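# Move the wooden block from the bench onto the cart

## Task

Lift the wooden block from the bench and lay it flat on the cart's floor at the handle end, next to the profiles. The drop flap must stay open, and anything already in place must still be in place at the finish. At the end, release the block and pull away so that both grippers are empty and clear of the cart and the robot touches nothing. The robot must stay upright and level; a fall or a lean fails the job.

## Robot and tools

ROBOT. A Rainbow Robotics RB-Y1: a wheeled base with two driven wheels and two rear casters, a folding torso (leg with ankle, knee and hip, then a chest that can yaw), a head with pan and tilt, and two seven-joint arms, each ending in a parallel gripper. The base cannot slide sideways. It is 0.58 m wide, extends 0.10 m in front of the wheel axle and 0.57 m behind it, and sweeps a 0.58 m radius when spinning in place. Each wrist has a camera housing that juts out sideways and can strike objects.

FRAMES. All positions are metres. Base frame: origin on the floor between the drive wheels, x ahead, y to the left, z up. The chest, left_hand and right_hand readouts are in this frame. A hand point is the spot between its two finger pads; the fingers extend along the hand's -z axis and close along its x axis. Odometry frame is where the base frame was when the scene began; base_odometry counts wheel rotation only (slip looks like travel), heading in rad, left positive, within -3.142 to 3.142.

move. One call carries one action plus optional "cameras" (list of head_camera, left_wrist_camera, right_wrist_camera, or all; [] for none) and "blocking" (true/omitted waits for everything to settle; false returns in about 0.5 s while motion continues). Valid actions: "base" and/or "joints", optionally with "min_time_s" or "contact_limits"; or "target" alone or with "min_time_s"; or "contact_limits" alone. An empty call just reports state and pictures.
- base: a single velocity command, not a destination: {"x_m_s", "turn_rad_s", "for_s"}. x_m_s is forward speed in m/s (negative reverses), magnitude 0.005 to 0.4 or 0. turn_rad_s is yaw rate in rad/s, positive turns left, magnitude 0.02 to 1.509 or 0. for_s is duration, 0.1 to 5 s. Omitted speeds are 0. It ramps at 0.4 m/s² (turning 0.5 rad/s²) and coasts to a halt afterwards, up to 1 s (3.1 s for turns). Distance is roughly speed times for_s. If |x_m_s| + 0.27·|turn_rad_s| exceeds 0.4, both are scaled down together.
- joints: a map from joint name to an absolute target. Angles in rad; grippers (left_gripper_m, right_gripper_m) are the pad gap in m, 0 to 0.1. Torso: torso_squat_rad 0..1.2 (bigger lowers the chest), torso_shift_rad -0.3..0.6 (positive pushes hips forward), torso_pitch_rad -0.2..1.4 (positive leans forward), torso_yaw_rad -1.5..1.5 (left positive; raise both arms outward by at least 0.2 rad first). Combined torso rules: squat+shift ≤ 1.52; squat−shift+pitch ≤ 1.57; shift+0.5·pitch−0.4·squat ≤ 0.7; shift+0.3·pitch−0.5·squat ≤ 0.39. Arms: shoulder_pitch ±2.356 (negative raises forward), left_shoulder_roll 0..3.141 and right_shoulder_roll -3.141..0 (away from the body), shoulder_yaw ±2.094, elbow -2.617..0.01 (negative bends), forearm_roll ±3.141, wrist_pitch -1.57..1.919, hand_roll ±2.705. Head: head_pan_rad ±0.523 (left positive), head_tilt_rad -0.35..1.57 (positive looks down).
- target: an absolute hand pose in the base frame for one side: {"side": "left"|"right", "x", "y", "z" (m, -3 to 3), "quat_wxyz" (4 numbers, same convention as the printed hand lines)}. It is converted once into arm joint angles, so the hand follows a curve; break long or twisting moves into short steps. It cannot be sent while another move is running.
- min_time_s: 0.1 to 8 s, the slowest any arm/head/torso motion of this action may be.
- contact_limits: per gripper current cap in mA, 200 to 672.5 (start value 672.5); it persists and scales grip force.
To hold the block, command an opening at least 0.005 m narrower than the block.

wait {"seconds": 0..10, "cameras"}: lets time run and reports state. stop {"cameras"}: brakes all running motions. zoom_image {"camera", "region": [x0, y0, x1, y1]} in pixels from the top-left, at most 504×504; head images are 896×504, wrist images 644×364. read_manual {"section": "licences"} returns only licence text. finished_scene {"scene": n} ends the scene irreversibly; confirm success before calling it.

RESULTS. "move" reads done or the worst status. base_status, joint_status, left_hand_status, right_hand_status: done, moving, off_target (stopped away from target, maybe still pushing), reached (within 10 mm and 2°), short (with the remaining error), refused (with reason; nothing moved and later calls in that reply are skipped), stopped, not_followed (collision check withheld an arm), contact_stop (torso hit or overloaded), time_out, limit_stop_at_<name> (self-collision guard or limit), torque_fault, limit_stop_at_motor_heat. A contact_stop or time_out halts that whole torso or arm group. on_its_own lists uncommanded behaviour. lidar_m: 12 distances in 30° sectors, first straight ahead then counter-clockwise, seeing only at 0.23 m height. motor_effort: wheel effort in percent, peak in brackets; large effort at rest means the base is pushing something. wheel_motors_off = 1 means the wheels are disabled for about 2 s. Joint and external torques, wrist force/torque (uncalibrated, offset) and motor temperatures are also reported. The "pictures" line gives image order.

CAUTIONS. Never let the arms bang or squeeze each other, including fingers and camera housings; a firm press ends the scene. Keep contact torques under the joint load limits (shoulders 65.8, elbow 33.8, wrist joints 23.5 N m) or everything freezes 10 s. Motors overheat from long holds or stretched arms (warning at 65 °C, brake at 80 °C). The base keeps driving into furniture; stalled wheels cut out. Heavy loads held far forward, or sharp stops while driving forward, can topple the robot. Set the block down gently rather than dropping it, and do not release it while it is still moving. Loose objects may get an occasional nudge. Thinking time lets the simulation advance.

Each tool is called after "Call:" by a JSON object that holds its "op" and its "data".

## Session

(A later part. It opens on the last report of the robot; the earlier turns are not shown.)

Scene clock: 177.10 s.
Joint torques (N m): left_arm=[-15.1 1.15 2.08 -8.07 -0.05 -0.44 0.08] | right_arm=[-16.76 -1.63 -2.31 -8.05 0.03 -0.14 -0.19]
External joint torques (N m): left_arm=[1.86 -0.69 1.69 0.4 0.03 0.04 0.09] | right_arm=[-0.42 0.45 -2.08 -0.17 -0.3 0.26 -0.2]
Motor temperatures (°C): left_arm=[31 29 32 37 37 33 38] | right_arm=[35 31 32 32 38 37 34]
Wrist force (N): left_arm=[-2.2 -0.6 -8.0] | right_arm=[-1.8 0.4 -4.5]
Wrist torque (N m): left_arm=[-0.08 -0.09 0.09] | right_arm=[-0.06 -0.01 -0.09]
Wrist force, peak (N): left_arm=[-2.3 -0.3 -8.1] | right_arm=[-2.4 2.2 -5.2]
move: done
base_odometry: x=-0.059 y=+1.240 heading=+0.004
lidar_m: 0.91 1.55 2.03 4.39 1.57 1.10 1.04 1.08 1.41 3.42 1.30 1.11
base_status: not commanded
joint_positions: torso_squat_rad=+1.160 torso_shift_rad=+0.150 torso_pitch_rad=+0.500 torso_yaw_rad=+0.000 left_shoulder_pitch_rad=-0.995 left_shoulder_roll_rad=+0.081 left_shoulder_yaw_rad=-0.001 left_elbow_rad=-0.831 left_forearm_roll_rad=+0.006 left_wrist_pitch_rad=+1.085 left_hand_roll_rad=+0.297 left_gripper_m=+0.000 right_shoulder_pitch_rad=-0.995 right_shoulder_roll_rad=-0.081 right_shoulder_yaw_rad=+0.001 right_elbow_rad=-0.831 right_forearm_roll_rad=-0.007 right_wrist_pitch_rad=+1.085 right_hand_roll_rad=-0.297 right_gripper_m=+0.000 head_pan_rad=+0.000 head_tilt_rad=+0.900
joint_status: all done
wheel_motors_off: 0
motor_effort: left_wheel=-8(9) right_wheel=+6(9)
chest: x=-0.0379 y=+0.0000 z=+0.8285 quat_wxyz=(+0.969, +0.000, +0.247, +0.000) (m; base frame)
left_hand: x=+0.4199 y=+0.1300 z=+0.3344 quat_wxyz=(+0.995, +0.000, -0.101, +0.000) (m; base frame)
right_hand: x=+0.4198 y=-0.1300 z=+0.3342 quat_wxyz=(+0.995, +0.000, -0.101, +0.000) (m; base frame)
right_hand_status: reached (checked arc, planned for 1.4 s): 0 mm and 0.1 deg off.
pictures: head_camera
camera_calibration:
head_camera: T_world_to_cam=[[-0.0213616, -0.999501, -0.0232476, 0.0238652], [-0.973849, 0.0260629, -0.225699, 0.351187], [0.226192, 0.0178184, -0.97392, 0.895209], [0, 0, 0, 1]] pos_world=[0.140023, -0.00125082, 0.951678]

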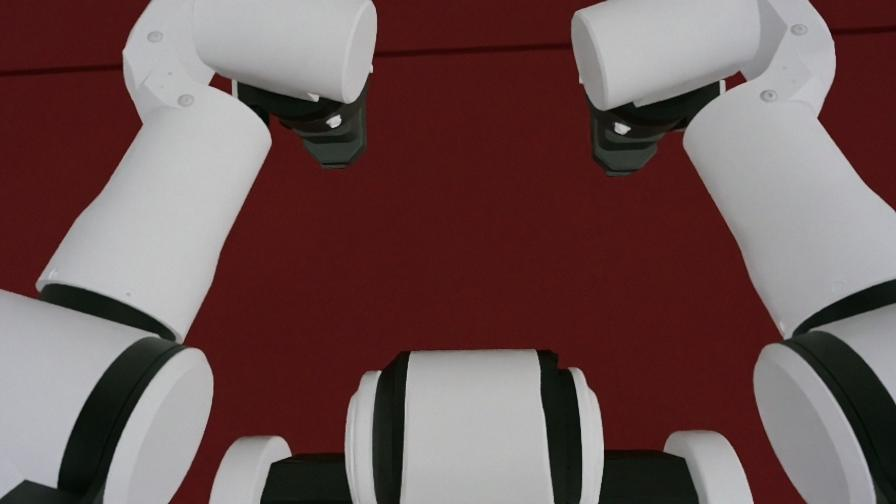

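Call:
{"op": "move", "data": {"joints": {"torso_squat_rad":0.35,"torso_pitch_rad":0.8}, "cameras": []}}

Call:
{"op": "move", "data": {"target": {"side":"left","x":0.48,"y":0.15,"z":0.785,"quat_wxyz":[0.995,0,-0.0998,0]}, "cameras": []}}

Call:
{"op": "move", "data": {"target": {"side":"left","x":0.48,"y":0.117,"z":0.785,"quat_wxyz":[0.995,0,-0.0998,0]}, "cameras": []}}

Call:
{"op": "move", "data": {"target": {"side":"left","x":0.473,"y":0.117,"z":0.727,"quat_wxyz":[0.995,0,-0.0998,0]}, "cameras": []}}

Call:
{"op": "move", "data": {"target": {"side":"left","x":0.466,"y":0.117,"z":0.669,"quat_wxyz":[0.995,0,-0.0998,0]}, "cameras": []}}

Call:
{"op": "move", "data": {"target": {"side":"left","x":0.46,"y":0.117,"z":0.611,"quat_wxyz":[0.995,0,-0.0998,0]}, "cameras": []}}

Call:
{"op": "move", "data": {"target": {"side":"left","x":0.453,"y":0.117,"z":0.553,"quat_wxyz":[0.995,0,-0.0998,0]}, "cameras": ["head_camera"]}}

Call:
{"op": "move", "data": {"target": {"side":"left","x":0.453,"y":0.16,"z":0.553,"quat_wxyz":[0.995,0,-0.0998,0]}, "cameras": []}}

Scene clock: 190.63 s.
Joint torques (N m): left_arm=[-9.22 -1.28 1.26 -6 0.09 -0.16 0.28] | right_arm=[-10.39 0.25 -2.04 -6.41 -0.04 0.25 -0.21]
External joint torques (N m): left_arm=[1.36 -0.76 1.45 0.52 0.02 -0.25 0.27] | right_arm=[-0.34 0.06 -2.26 -0.38 -0.2 0.11 -0.21]
Motor temperatures (°C): left_arm=[31 29 32 37 36 33 38] | right_arm=[35 31 32 32 37 37 34]
Wrist force (N): left_arm=[0.3 0.2 -7.9] | right_arm=[0.2 1.2 -5.2]
Wrist torque (N m): left_arm=[-0.18 0.02 0.08] | right_arm=[-0.12 0.10 -0.08]
Wrist force, peak (N): left_arm=[-1.5 -0.3 -8.7] | right_arm=[-1.9 1.3 -5.2]
move: done
base_odometry: x=-0.059 y=+1.240 heading=+0.004
lidar_m: 0.90 1.54 2.03 4.37 1.55 1.09 1.04 1.08 1.42 3.43 1.31 1.10
base_status: not commanded
joint_positions: torso_squat_rad=+0.350 torso_shift_rad=+0.150 torso_pitch_rad=+0.800 torso_yaw_rad=+0.000 left_shoulder_pitch_rad=-0.995 left_shoulder_roll_rad=+0.081 left_shoulder_yaw_rad=-0.001 left_elbow_rad=-0.831 left_forearm_roll_rad=+0.006 left_wrist_pitch_rad=+1.085 left_hand_roll_rad=+0.297 left_gripper_m=+0.000 right_shoulder_pitch_rad=-0.995 right_shoulder_roll_rad=-0.081 right_shoulder_yaw_rad=+0.001 right_elbow_rad=-0.831 right_forearm_roll_rad=-0.007 right_wrist_pitch_rad=+1.085 right_hand_roll_rad=-0.297 right_gripper_m=+0.000 head_pan_rad=+0.000 head_tilt_rad=+0.900
joint_status: all done
wheel_motors_off: 0
motor_effort: left_wheel=-5(8) right_wheel=+6(9)
chest: x=+0.0923 y=+0.0001 z=+1.1462 quat_wxyz=(+0.921, +0.000, +0.389, +0.000) (m; base frame)
left_hand: x=+0.3835 y=+0.1300 z=+0.5388 quat_wxyz=(+0.999, +0.000, +0.049, +0.000) (m; base frame)
right_hand: x=+0.3833 y=-0.1299 z=+0.5388 quat_wxyz=(+0.999, +0.000, +0.049, +0.000) (m; base frame)
pictures: none
No camera images: "cameras" was empty.

Scene clock: 192.40 s.
Joint torques (N m): left_arm=[-9.87 0.11 1.04 -8.61 -0.19 -0.93 -0.2] | right_arm=[-10.09 0.78 -1.69 -6.42 -0.02 0.42 -0.29]
External joint torques (N m): left_arm=[1.44 -0.73 0.71 0.33 -0.11 -0.45 -0.19] | right_arm=[-0.04 0.58 -1.91 -0.39 -0.17 0.28 -0.28]
Motor temperatures (°C): left_arm=[31 29 32 37 36 33 38] | right_arm=[35 31 32 32 37 37 34]
Wrist force (N): left_arm=[-1.6 0.0 -6.9] | right_arm=[0.1 1.0 -4.9]
Wrist torque (N m): left_arm=[-0.14 -0.04 0.12] | right_arm=[-0.10 0.05 -0.07]
Wrist force, peak (N): left_arm=[-1.5 0.4 -8.5] | right_arm=[-0.4 0.9 -5.4]
move: done
base_odometry: x=-0.059 y=+1.240 heading=+0.004
lidar_m: 0.90 1.53 2.02 4.37 1.57 1.10 1.04 1.09 1.42 3.44 1.31 1.11
base_status: not commanded
joint_positions: torso_squat_rad=+0.350 torso_shift_rad=+0.150 torso_pitch_rad=+0.800 torso_yaw_rad=+0.000 left_shoulder_pitch_rad=-0.897 left_shoulder_roll_rad=+0.141 left_shoulder_yaw_rad=+0.006 left_elbow_rad=-1.949 left_forearm_roll_rad=-0.020 left_wrist_pitch_rad=+1.820 left_hand_roll_rad=+0.259 left_gripper_m=+0.000 right_shoulder_pitch_rad=-0.995 right_shoulder_roll_rad=-0.081 right_shoulder_yaw_rad=+0.001 right_elbow_rad=-0.831 right_forearm_roll_rad=-0.007 right_wrist_pitch_rad=+1.085 right_hand_roll_rad=-0.297 right_gripper_m=+0.000 head_pan_rad=+0.000 head_tilt_rad=+0.900
joint_status: all done
wheel_motors_off: 0
motor_effort: left_wheel=-4(6) right_wheel=+4(7)
chest: x=+0.0923 y=+0.0001 z=+1.1462 quat_wxyz=(+0.921, +0.000, +0.389, +0.000) (m; base frame)
left_hand: x=+0.4804 y=+0.1498 z=+0.7843 quat_wxyz=(+0.995, +0.000, -0.100, +0.000) (m; base frame)
left_hand_status: reached (checked arc, planned for 1.5 s): 1 mm and 0.0 deg off.
right_hand: x=+0.3833 y=-0.1299 z=+0.5388 quat_wxyz=(+0.999, +0.000, +0.049, +0.000) (m; base frame)
pictures: none
No camera images: "cameras" was empty.

Scene clock: 193.07 s.
Joint torques (N m): left_arm=[-10.56 -0.68 0.38 -8 -0.4 -0.88 0.04] | right_arm=[-9.8 0.61 -1.79 -6.28 0.13 0.22 -0.15]
External joint torques (N m): left_arm=[1.29 -0.03 0.52 0.93 -0.3 -0.41 0.06] | right_arm=[0.25 0.41 -2.01 -0.25 -0.02 0.08 -0.14]
Motor temperatures (°C): left_arm=[31 29 32 37 36 33 38] | right_arm=[35 31 32 32 37 37 34]
Wrist force (N): left_arm=[-2.2 -0.6 -8.1] | right_arm=[0.1 1.1 -4.4]
Wrist torque (N m): left_arm=[-0.08 -0.12 0.08] | right_arm=[-0.13 0.07 -0.05]
Wrist force, peak (N): left_arm=[-1.9 -1.2 -8.4] | right_arm=[0.0 1.6 -5.4]
move: done
base_odometry: x=-0.059 y=+1.240 heading=+0.004
lidar_m: 0.91 1.55 2.04 4.38 1.58 1.11 1.04 1.08 1.43 3.42 1.30 1.12
base_status: not commanded
joint_positions: torso_squat_rad=+0.350 torso_shift_rad=+0.150 torso_pitch_rad=+0.800 torso_yaw_rad=+0.000 left_shoulder_pitch_rad=-0.930 left_shoulder_roll_rad=+0.091 left_shoulder_yaw_rad=-0.061 left_elbow_rad=-1.913 left_forearm_roll_rad=-0.079 left_wrist_pitch_rad=+1.820 left_hand_roll_rad=+0.313 left_gripper_m=+0.000 right_shoulder_pitch_rad=-0.995 right_shoulder_roll_rad=-0.081 right_shoulder_yaw_rad=+0.001 right_elbow_rad=-0.831 right_forearm_roll_rad=-0.007 right_wrist_pitch_rad=+1.085 right_hand_roll_rad=-0.297 right_gripper_m=+0.000 head_pan_rad=+0.000 head_tilt_rad=+0.900
joint_status: all done
wheel_motors_off: 0
motor_effort: left_wheel=-4(5) right_wheel=+3(5)
chest: x=+0.0922 y=+0.0001 z=+1.1462 quat_wxyz=(+0.921, +0.000, +0.389, +0.000) (m; base frame)
left_hand: x=+0.4800 y=+0.1169 z=+0.7852 quat_wxyz=(+0.995, +0.000, -0.100, +0.000) (m; base frame)
left_hand_status: reached (checked arc, planned for 0.3 s): 0 mm and 0.0 deg off.
right_hand: x=+0.3833 y=-0.1300 z=+0.5388 quat_wxyz=(+0.999, +0.000, +0.049, +0.000) (m; base frame)
pictures: none
No camera images: "cameras" was empty.

Scene clock: 193.83 s.
Joint torques (N m): left_arm=[-10.47 -1.65 -0.28 -9.44 -0.17 -0.41 0.2] | right_arm=[-9.95 0.88 -1.78 -6.49 -0.05 0.08 -0.21]
External joint torques (N m): left_arm=[0.54 -0.74 -0.09 -0.16 -0.06 0.06 0.21] | right_arm=[0.1 0.69 -2 -0.46 -0.2 -0.06 -0.21]
Motor temperatures (°C): left_arm=[31 29 32 37 36 33 38] | right_arm=[35 31 32 32 37 37 34]
Wrist force (N): left_arm=[-1.9 -0.5 -7.6] | right_arm=[0.0 1.1 -4.7]
Wrist torque (N m): left_arm=[-0.07 -0.04 0.10] | right_arm=[-0.09 0.09 -0.08]
Wrist force, peak (N): left_arm=[-3.4 -1.1 -8.9] | right_arm=[0.0 1.5 -5.0]
move: done
base_odometry: x=-0.059 y=+1.240 heading=+0.004
lidar_m: 0.90 1.55 2.03 4.38 1.56 1.09 1.05 1.08 1.45 3.44 1.30 1.12
base_status: not commanded
joint_positions: torso_squat_rad=+0.350 torso_shift_rad=+0.150 torso_pitch_rad=+0.800 torso_yaw_rad=+0.000 left_shoulder_pitch_rad=-0.861 left_shoulder_roll_rad=+0.090 left_shoulder_yaw_rad=-0.079 left_elbow_rad=-1.761 left_forearm_roll_rad=-0.082 left_wrist_pitch_rad=+1.603 left_hand_roll_rad=+0.330 left_gripper_m=+0.000 right_shoulder_pitch_rad=-0.995 right_shoulder_roll_rad=-0.081 right_shoulder_yaw_rad=+0.001 right_elbow_rad=-0.831 right_forearm_roll_rad=-0.007 right_wrist_pitch_rad=+1.085 right_hand_roll_rad=-0.297 right_gripper_m=+0.000 head_pan_rad=+0.000 head_tilt_rad=+0.900
joint_status: all done
wheel_motors_off: 0
motor_effort: left_wheel=-5(5) right_wheel=+2(5)
chest: x=+0.0922 y=+0.0001 z=+1.1463 quat_wxyz=(+0.921, +0.000, +0.389, +0.000) (m; base frame)
left_hand: x=+0.4730 y=+0.1171 z=+0.7270 quat_wxyz=(+0.995, +0.000, -0.100, +0.000) (m; base frame)
left_hand_status: reached (checked arc, planned for 0.4 s): 0 mm and 0.0 deg off.
right_hand: x=+0.3833 y=-0.1300 z=+0.5388 quat_wxyz=(+0.999, +0.000, +0.049, +0.000) (m; base frame)
pictures: none
No camera images: "cameras" was empty.

Scene clock: 194.67 s.
Joint torques (N m): left_arm=[-9.84 -1.26 0.05 -9.19 -0.19 -0.56 0.11] | right_arm=[-10.11 0.84 -1.72 -6.45 -0.1 0.35 -0.31]
External joint torques (N m): left_arm=[0.7 -0.23 0.24 0.02 -0.07 -0.1 0.12] | right_arm=[-0.06 0.64 -1.94 -0.42 -0.25 0.21 -0.31]
Motor temperatures (°C): left_arm=[31 29 32 37 36 33 38] | right_arm=[35 31 32 32 37 37 34]
Wrist force (N): left_arm=[-1.9 0.1 -7.4] | right_arm=[0.0 1.2 -4.8]
Wrist torque (N m): left_arm=[-0.16 -0.05 0.08] | right_arm=[-0.11 0.05 -0.05]
Wrist force, peak (N): left_arm=[-3.6 0.0 -8.5] | right_arm=[0.4 1.2 -5.1]
move: done
base_odometry: x=-0.059 y=+1.240 heading=+0.004
lidar_m: 0.90 1.54 2.04 4.38 1.58 1.10 1.04 1.08 1.43 3.44 1.31 1.12
base_status: not commanded
joint_positions: torso_squat_rad=+0.350 torso_shift_rad=+0.150 torso_pitch_rad=+0.800 torso_yaw_rad=+0.000 left_shoulder_pitch_rad=-0.839 left_shoulder_roll_rad=+0.091 left_shoulder_yaw_rad=-0.089 left_elbow_rad=-1.561 left_forearm_roll_rad=-0.085 left_wrist_pitch_rad=+1.382 left_hand_roll_rad=+0.353 left_gripper_m=+0.000 right_shoulder_pitch_rad=-0.995 right_shoulder_roll_rad=-0.081 right_shoulder_yaw_rad=+0.001 right_elbow_rad=-0.831 right_forearm_roll_rad=-0.007 right_wrist_pitch_rad=+1.085 right_hand_roll_rad=-0.297 right_gripper_m=+0.000 head_pan_rad=+0.000 head_tilt_rad=+0.900
joint_status: all done
wheel_motors_off: 0
motor_effort: left_wheel=-4(5) right_wheel=+5(5)
chest: x=+0.0922 y=+0.0001 z=+1.1463 quat_wxyz=(+0.921, +0.000, +0.389, +0.000) (m; base frame)
left_hand: x=+0.4660 y=+0.1170 z=+0.6691 quat_wxyz=(+0.995, +0.000, -0.100, +0.000) (m; base frame)
left_hand_status: reached (checked arc, planned for 0.5 s): 0 mm and 0.0 deg off.
right_hand: x=+0.3833 y=-0.1300 z=+0.5388 quat_wxyz=(+0.999, +0.000, +0.049, +0.000) (m; base frame)
pictures: none
No camera images: "cameras" was empty.

Scene clock: 195.57 s.
Joint torques (N m): left_arm=[-9.97 -1.63 0.18 -8.53 -0.21 -0.52 0.15] | right_arm=[-10.22 0.95 -1.45 -6.61 0.06 0.29 -0.24]
External joint torques (N m): left_arm=[0.59 -0.65 0.31 0.13 -0.09 -0.07 0.17] | right_arm=[-0.17 0.76 -1.66 -0.58 -0.1 0.15 -0.23]
Motor temperatures (°C): left_arm=[31 29 32 37 36 33 38] | right_arm=[35 31 32 32 37 37 34]
Wrist force (N): left_arm=[-1.6 0.0 -7.7] | right_arm=[0.0 1.2 -4.8]
Wrist torque (N m): left_arm=[-0.12 0.00 0.13] | right_arm=[-0.12 0.03 -0.09]
Wrist force, peak (N): left_arm=[-2.1 -0.1 -8.7] | right_arm=[-0.3 1.0 -5.2]
move: done
base_odometry: x=-0.059 y=+1.240 heading=+0.004
lidar_m: 0.90 1.53 2.03 4.38 1.57 1.08 1.04 1.08 1.42 3.42 1.30 1.12
base_status: not commanded
joint_positions: torso_squat_rad=+0.350 torso_shift_rad=+0.150 torso_pitch_rad=+0.800 torso_yaw_rad=+0.000 left_shoulder_pitch_rad=-0.871 left_shoulder_roll_rad=+0.093 left_shoulder_yaw_rad=-0.091 left_elbow_rad=-1.293 left_forearm_roll_rad=-0.089 left_wrist_pitch_rad=+1.147 left_hand_roll_rad=+0.384 left_gripper_m=+0.000 right_shoulder_pitch_rad=-0.995 right_shoulder_roll_rad=-0.081 right_shoulder_yaw_rad=+0.001 right_elbow_rad=-0.831 right_forearm_roll_rad=-0.007 right_wrist_pitch_rad=+1.085 right_hand_roll_rad=-0.297 right_gripper_m=+0.000 head_pan_rad=+0.000 head_tilt_rad=+0.900
joint_status: all done
wheel_motors_off: 0
motor_effort: left_wheel=-4(6) right_wheel=+4(5)
chest: x=+0.0922 y=+0.0001 z=+1.1463 quat_wxyz=(+0.921, +0.000, +0.389, +0.000) (m; base frame)
left_hand: x=+0.4599 y=+0.1171 z=+0.6113 quat_wxyz=(+0.995, +0.000, -0.100, +0.000) (m; base frame)
left_hand_status: reached (checked arc, planned for 0.6 s): 0 mm and 0.0 deg off.
right_hand: x=+0.3833 y=-0.1300 z=+0.5388 quat_wxyz=(+0.999, +0.000, +0.049, +0.000) (m; base frame)
pictures: none
No camera images: "cameras" was empty.

Scene clock: 196.60 s.
Joint torques (N m): left_arm=[-9.93 -1.66 0.61 -6.95 -0.39 -0.42 0.05] | right_arm=[-10.29 0.55 -1.63 -6.34 0.06 0.17 -0.24]
External joint torques (N m): left_arm=[1.25 -0.9 0.66 0.45 -0.28 0.03 0.06] | right_arm=[-0.23 0.36 -1.84 -0.31 -0.1 0.03 -0.24]
Motor temperatures (°C): left_arm=[31 29 32 37 36 33 38] | right_arm=[35 31 32 32 37 37 34]
Wrist force (N): left_arm=[-2.0 0.1 -8.2] | right_arm=[0.5 1.0 -3.9]
Wrist torque (N m): left_arm=[-0.11 -0.08 0.06] | right_arm=[-0.11 0.10 -0.07]
Wrist force, peak (N): left_arm=[-1.9 -0.1 -8.5] | right_arm=[-0.3 1.4 -5.2]
move: done
base_odometry: x=-0.059 y=+1.240 heading=+0.004
lidar_m: 0.90 1.53 2.03 4.37 1.57 1.10 1.04 1.09 1.44 3.43 1.30 1.12
base_status: not commanded
joint_positions: torso_squat_rad=+0.350 torso_shift_rad=+0.150 torso_pitch_rad=+0.800 torso_yaw_rad=+0.000 left_shoulder_pitch_rad=-0.980 left_shoulder_roll_rad=+0.093 left_shoulder_yaw_rad=-0.089 left_elbow_rad=-0.905 left_forearm_roll_rad=-0.097 left_wrist_pitch_rad=+0.866 left_hand_roll_rad=+0.437 left_gripper_m=+0.000 right_shoulder_pitch_rad=-0.995 right_shoulder_roll_rad=-0.081 right_shoulder_yaw_rad=+0.001 right_elbow_rad=-0.831 right_forearm_roll_rad=-0.007 right_wrist_pitch_rad=+1.085 right_hand_roll_rad=-0.297 right_gripper_m=+0.000 head_pan_rad=+0.000 head_tilt_rad=+0.900
joint_status: all done
wheel_motors_off: 0
motor_effort: left_wheel=-4(5) right_wheel=+4(6)
chest: x=+0.0922 y=+0.0001 z=+1.1463 quat_wxyz=(+0.921, +0.000, +0.389, +0.000) (m; base frame)
left_hand: x=+0.4531 y=+0.1170 z=+0.5532 quat_wxyz=(+0.995, +0.000, -0.100, +0.000) (m; base frame)
left_hand_status: reached (checked arc, planned for 0.7 s): 0 mm and 0.0 deg off.
right_hand: x=+0.3833 y=-0.1300 z=+0.5388 quat_wxyz=(+0.999, +0.000, +0.049, +0.000) (m; base frame)
pictures: head_camera
camera_calibration:
head_camera: T_world_to_cam=[[-0.0272768, -0.999502, -0.0158972, 0.026153], [-0.997052, 0.026062, 0.0721737, 0.210323], [-0.0717234, 0.017819, -0.997265, 1.22955], [0, 0, 0, 1]] pos_world=[0.298604, -0.00125082, 1.21143]

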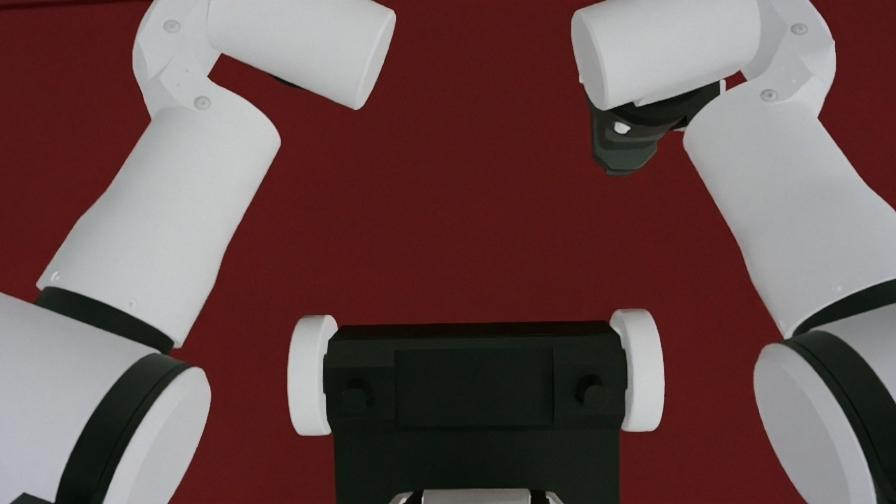

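Scene clock: 197.30 s.
Joint torques (N m): left_arm=[-9.9 -0.36 1.13 -8.01 0.05 -0.7 0.04] | right_arm=[-10.42 0.9 -1.85 -6.15 -0.1 0.26 -0.04]
External joint torques (N m): left_arm=[0.46 -1.51 0.61 -0.54 0.13 -0.24 0.05] | right_arm=[-0.37 0.71 -2.07 -0.12 -0.25 0.12 -0.04]
Motor temperatures (°C): left_arm=[31 29 32 37 36 33 38] | right_arm=[35 31 32 32 37 37 34]
Wrist force (N): left_arm=[-2.5 -0.2 -7.8] | right_arm=[0.2 1.2 -4.6]
Wrist torque (N m): left_arm=[-0.12 -0.16 0.09] | right_arm=[-0.11 0.09 -0.04]
Wrist force, peak (N): left_arm=[-3.7 -1.9 -8.5] | right_arm=[0.0 1.5 -5.2]
move: done
base_odometry: x=-0.059 y=+1.240 heading=+0.004
lidar_m: 0.91 1.54 2.04 4.38 1.57 1.10 1.05 1.08 1.43 3.43 1.30 1.12
base_status: not commanded
joint_positions: torso_squat_rad=+0.350 torso_shift_rad=+0.150 torso_pitch_rad=+0.800 torso_yaw_rad=+0.000 left_shoulder_pitch_rad=-0.923 left_shoulder_roll_rad=+0.165 left_shoulder_yaw_rad=-0.057 left_elbow_rad=-0.977 left_forearm_roll_rad=-0.005 left_wrist_pitch_rad=+0.874 left_hand_roll_rad=+0.338 left_gripper_m=+0.000 right_shoulder_pitch_rad=-0.995 right_shoulder_roll_rad=-0.081 right_shoulder_yaw_rad=+0.001 right_elbow_rad=-0.831 right_forearm_roll_rad=-0.007 right_wrist_pitch_rad=+1.085 right_hand_roll_rad=-0.297 right_gripper_m=+0.000 head_pan_rad=+0.000 head_tilt_rad=+0.900
joint_status: all done
wheel_motors_off: 0
motor_effort: left_wheel=-4(7) right_wheel=+5(6)
chest: x=+0.0922 y=+0.0001 z=+1.1463 quat_wxyz=(+0.921, +0.000, +0.389, +0.000) (m; base frame)
left_hand: x=+0.4530 y=+0.1601 z=+0.5529 quat_wxyz=(+0.995, +0.000, -0.100, +0.000) (m; base frame)
left_hand_status: reached (checked arc, planned for 0.3 s): 0 mm and 0.0 deg off.
right_hand: x=+0.3834 y=-0.1299 z=+0.5388 quat_wxyz=(+0.999, +0.000, +0.049, +0.000) (m; base frame)
pictures: none
No camera images: "cameras" was empty.

Call:
{"op": "move", "data": {"joints": {"torso_squat_rad":0.05,"head_tilt_rad":0.6,"left_shoulder_pitch_rad":-0.897,"left_shoulder_roll_rad":0.141,"left_shoulder_yaw_rad":0.006,"left_elbow_rad":-1.949,"left_forearm_roll_rad":-0.020,"left_wrist_pitch_rad":1.820,"left_hand_roll_rad":0.259,"right_shoulder_pitch_rad":-0.897,"right_shoulder_roll_rad":-0.141,"right_shoulder_yaw_rad":-0.006,"right_elbow_rad":-1.949,"right_forearm_roll_rad":0.020,"right_wrist_pitch_rad":1.820,"right_hand_roll_rad":-0.259}, "cameras": []}}

Call:
{"op": "move", "data": {"base": {"x_m_s":0.3,"for_s":1.54}, "cameras": ["head_camera"]}}

Call:
{"op": "move", "data": {"joints": {"torso_squat_rad":0.35}, "cameras": ["head_camera"]}}

Scene clock: 205.30 s.
Joint torques (N m): left_arm=[-9.65 -0.29 1.33 -8.62 -0.14 -0.88 -0.25] | right_arm=[-9.33 -1.42 -1.36 -9.14 0.27 -0.57 0.21]
External joint torques (N m): left_arm=[1.66 -1.13 1 0.32 -0.06 -0.4 -0.24] | right_arm=[1.36 -0.27 -1.07 -0.79 -0.04 -0.17 0.2]
Motor temperatures (°C): left_arm=[31 29 32 37 36 33 38] | right_arm=[35 31 32 31 37 36 34]
Wrist force (N): left_arm=[-2.2 -0.1 -7.6] | right_arm=[-2.2 1.2 -4.8]
Wrist torque (N m): left_arm=[-0.11 -0.12 0.09] | right_arm=[-0.12 -0.10 -0.10]
Wrist force, peak (N): left_arm=[-1.8 -0.7 -9.0] | right_arm=[-2.8 1.7 -5.0]
move: done
base_odometry: x=-0.059 y=+1.240 heading=+0.004
lidar_m: 0.90 1.54 2.03 4.38 1.57 1.10 1.04 1.08 1.42 3.42 1.31 1.12
base_status: not commanded
joint_positions: torso_squat_rad=+0.050 torso_shift_rad=+0.150 torso_pitch_rad=+0.800 torso_yaw_rad=+0.000 left_shoulder_pitch_rad=-0.897 left_shoulder_roll_rad=+0.141 left_shoulder_yaw_rad=+0.006 left_elbow_rad=-1.949 left_forearm_roll_rad=-0.020 left_wrist_pitch_rad=+1.820 left_hand_roll_rad=+0.259 left_gripper_m=+0.000 right_shoulder_pitch_rad=-0.897 right_shoulder_roll_rad=-0.141 right_shoulder_yaw_rad=-0.006 right_elbow_rad=-1.949 right_forearm_roll_rad=+0.020 right_wrist_pitch_rad=+1.820 right_hand_roll_rad=-0.259 right_gripper_m=+0.000 head_pan_rad=+0.000 head_tilt_rad=+0.600
joint_status: all done
wheel_motors_off: 0
motor_effort: left_wheel=-4(6) right_wheel=+4(6)
chest: x=+0.0984 y=+0.0001 z=+1.1873 quat_wxyz=(+0.921, +0.000, +0.389, +0.000) (m; base frame)
left_hand: x=+0.4866 y=+0.1497 z=+0.8255 quat_wxyz=(+0.995, +0.000, -0.100, +0.000) (m; base frame)
right_hand: x=+0.4866 y=-0.1495 z=+0.8255 quat_wxyz=(+0.995, +0.000, -0.100, +0.000) (m; base frame)
pictures: none
No camera images: "cameras" was empty.

Scene clock: 207.93 s.
Joint torques (N m): left_arm=[-10.16 0.1 1.51 -8.76 -0.14 -0.68 -0.27] | right_arm=[-10.76 -1 -1.63 -9.08 0.17 -0.36 0.06]
External joint torques (N m): left_arm=[1.15 -0.74 1.18 0.18 -0.06 -0.21 -0.26] | right_arm=[-0.07 0.15 -1.33 -0.73 -0.14 0.05 0.05]
Motor temperatures (°C): left_arm=[31 29 32 37 36 33 38] | right_arm=[35 31 32 31 37 36 34]
Wrist force (N): left_arm=[-2.6 0.1 -7.2] | right_arm=[-1.7 1.2 -4.8]
Wrist torque (N m): left_arm=[-0.16 -0.14 0.09] | right_arm=[-0.14 -0.04 -0.08]
Wrist force, peak (N): left_arm=[-1.7 -0.4 -8.7] | right_arm=[-1.5 1.8 -5.4]
move: done
base_odometry: x=+0.401 y=+1.242 heading=+0.004
lidar_m: 0.45 0.46 1.43 3.48 2.25 1.58 1.49 1.56 2.06 1.18 0.77 0.85
base_status: done (sent for 1.53 of 1.53 s)
joint_positions: torso_squat_rad=+0.050 torso_shift_rad=+0.150 torso_pitch_rad=+0.800 torso_yaw_rad=+0.000 left_shoulder_pitch_rad=-0.897 left_shoulder_roll_rad=+0.141 left_shoulder_yaw_rad=+0.006 left_elbow_rad=-1.949 left_forearm_roll_rad=-0.020 left_wrist_pitch_rad=+1.820 left_hand_roll_rad=+0.259 left_gripper_m=+0.000 right_shoulder_pitch_rad=-0.897 right_shoulder_roll_rad=-0.141 right_shoulder_yaw_rad=-0.006 right_elbow_rad=-1.949 right_forearm_roll_rad=+0.020 right_wrist_pitch_rad=+1.820 right_hand_roll_rad=-0.259 right_gripper_m=+0.000 head_pan_rad=+0.000 head_tilt_rad=+0.600
joint_status: not commanded
wheel_motors_off: 0
motor_effort: left_wheel=+0(48) right_wheel=+0(29)
chest: x=+0.0985 y=+0.0001 z=+1.1873 quat_wxyz=(+0.921, +0.000, +0.389, +0.000) (m; base frame)
left_hand: x=+0.4866 y=+0.1497 z=+0.8254 quat_wxyz=(+0.995, +0.000, -0.100, +0.000) (m; base frame)
right_hand: x=+0.4865 y=-0.1495 z=+0.8254 quat_wxyz=(+0.995, +0.000, -0.100, +0.000) (m; base frame)
pictures: head_camera
camera_calibration:
head_camera: T_world_to_cam=[[-0.0213641, -0.999501, -0.0232463, 0.0350883], [-0.973871, 0.0260633, -0.225603, 0.598002], [0.226097, 0.0178191, -0.973942, 1.16368], [0, 0, 0, 1]] pos_world=[0.320024, -0.00125082, 1.26908]

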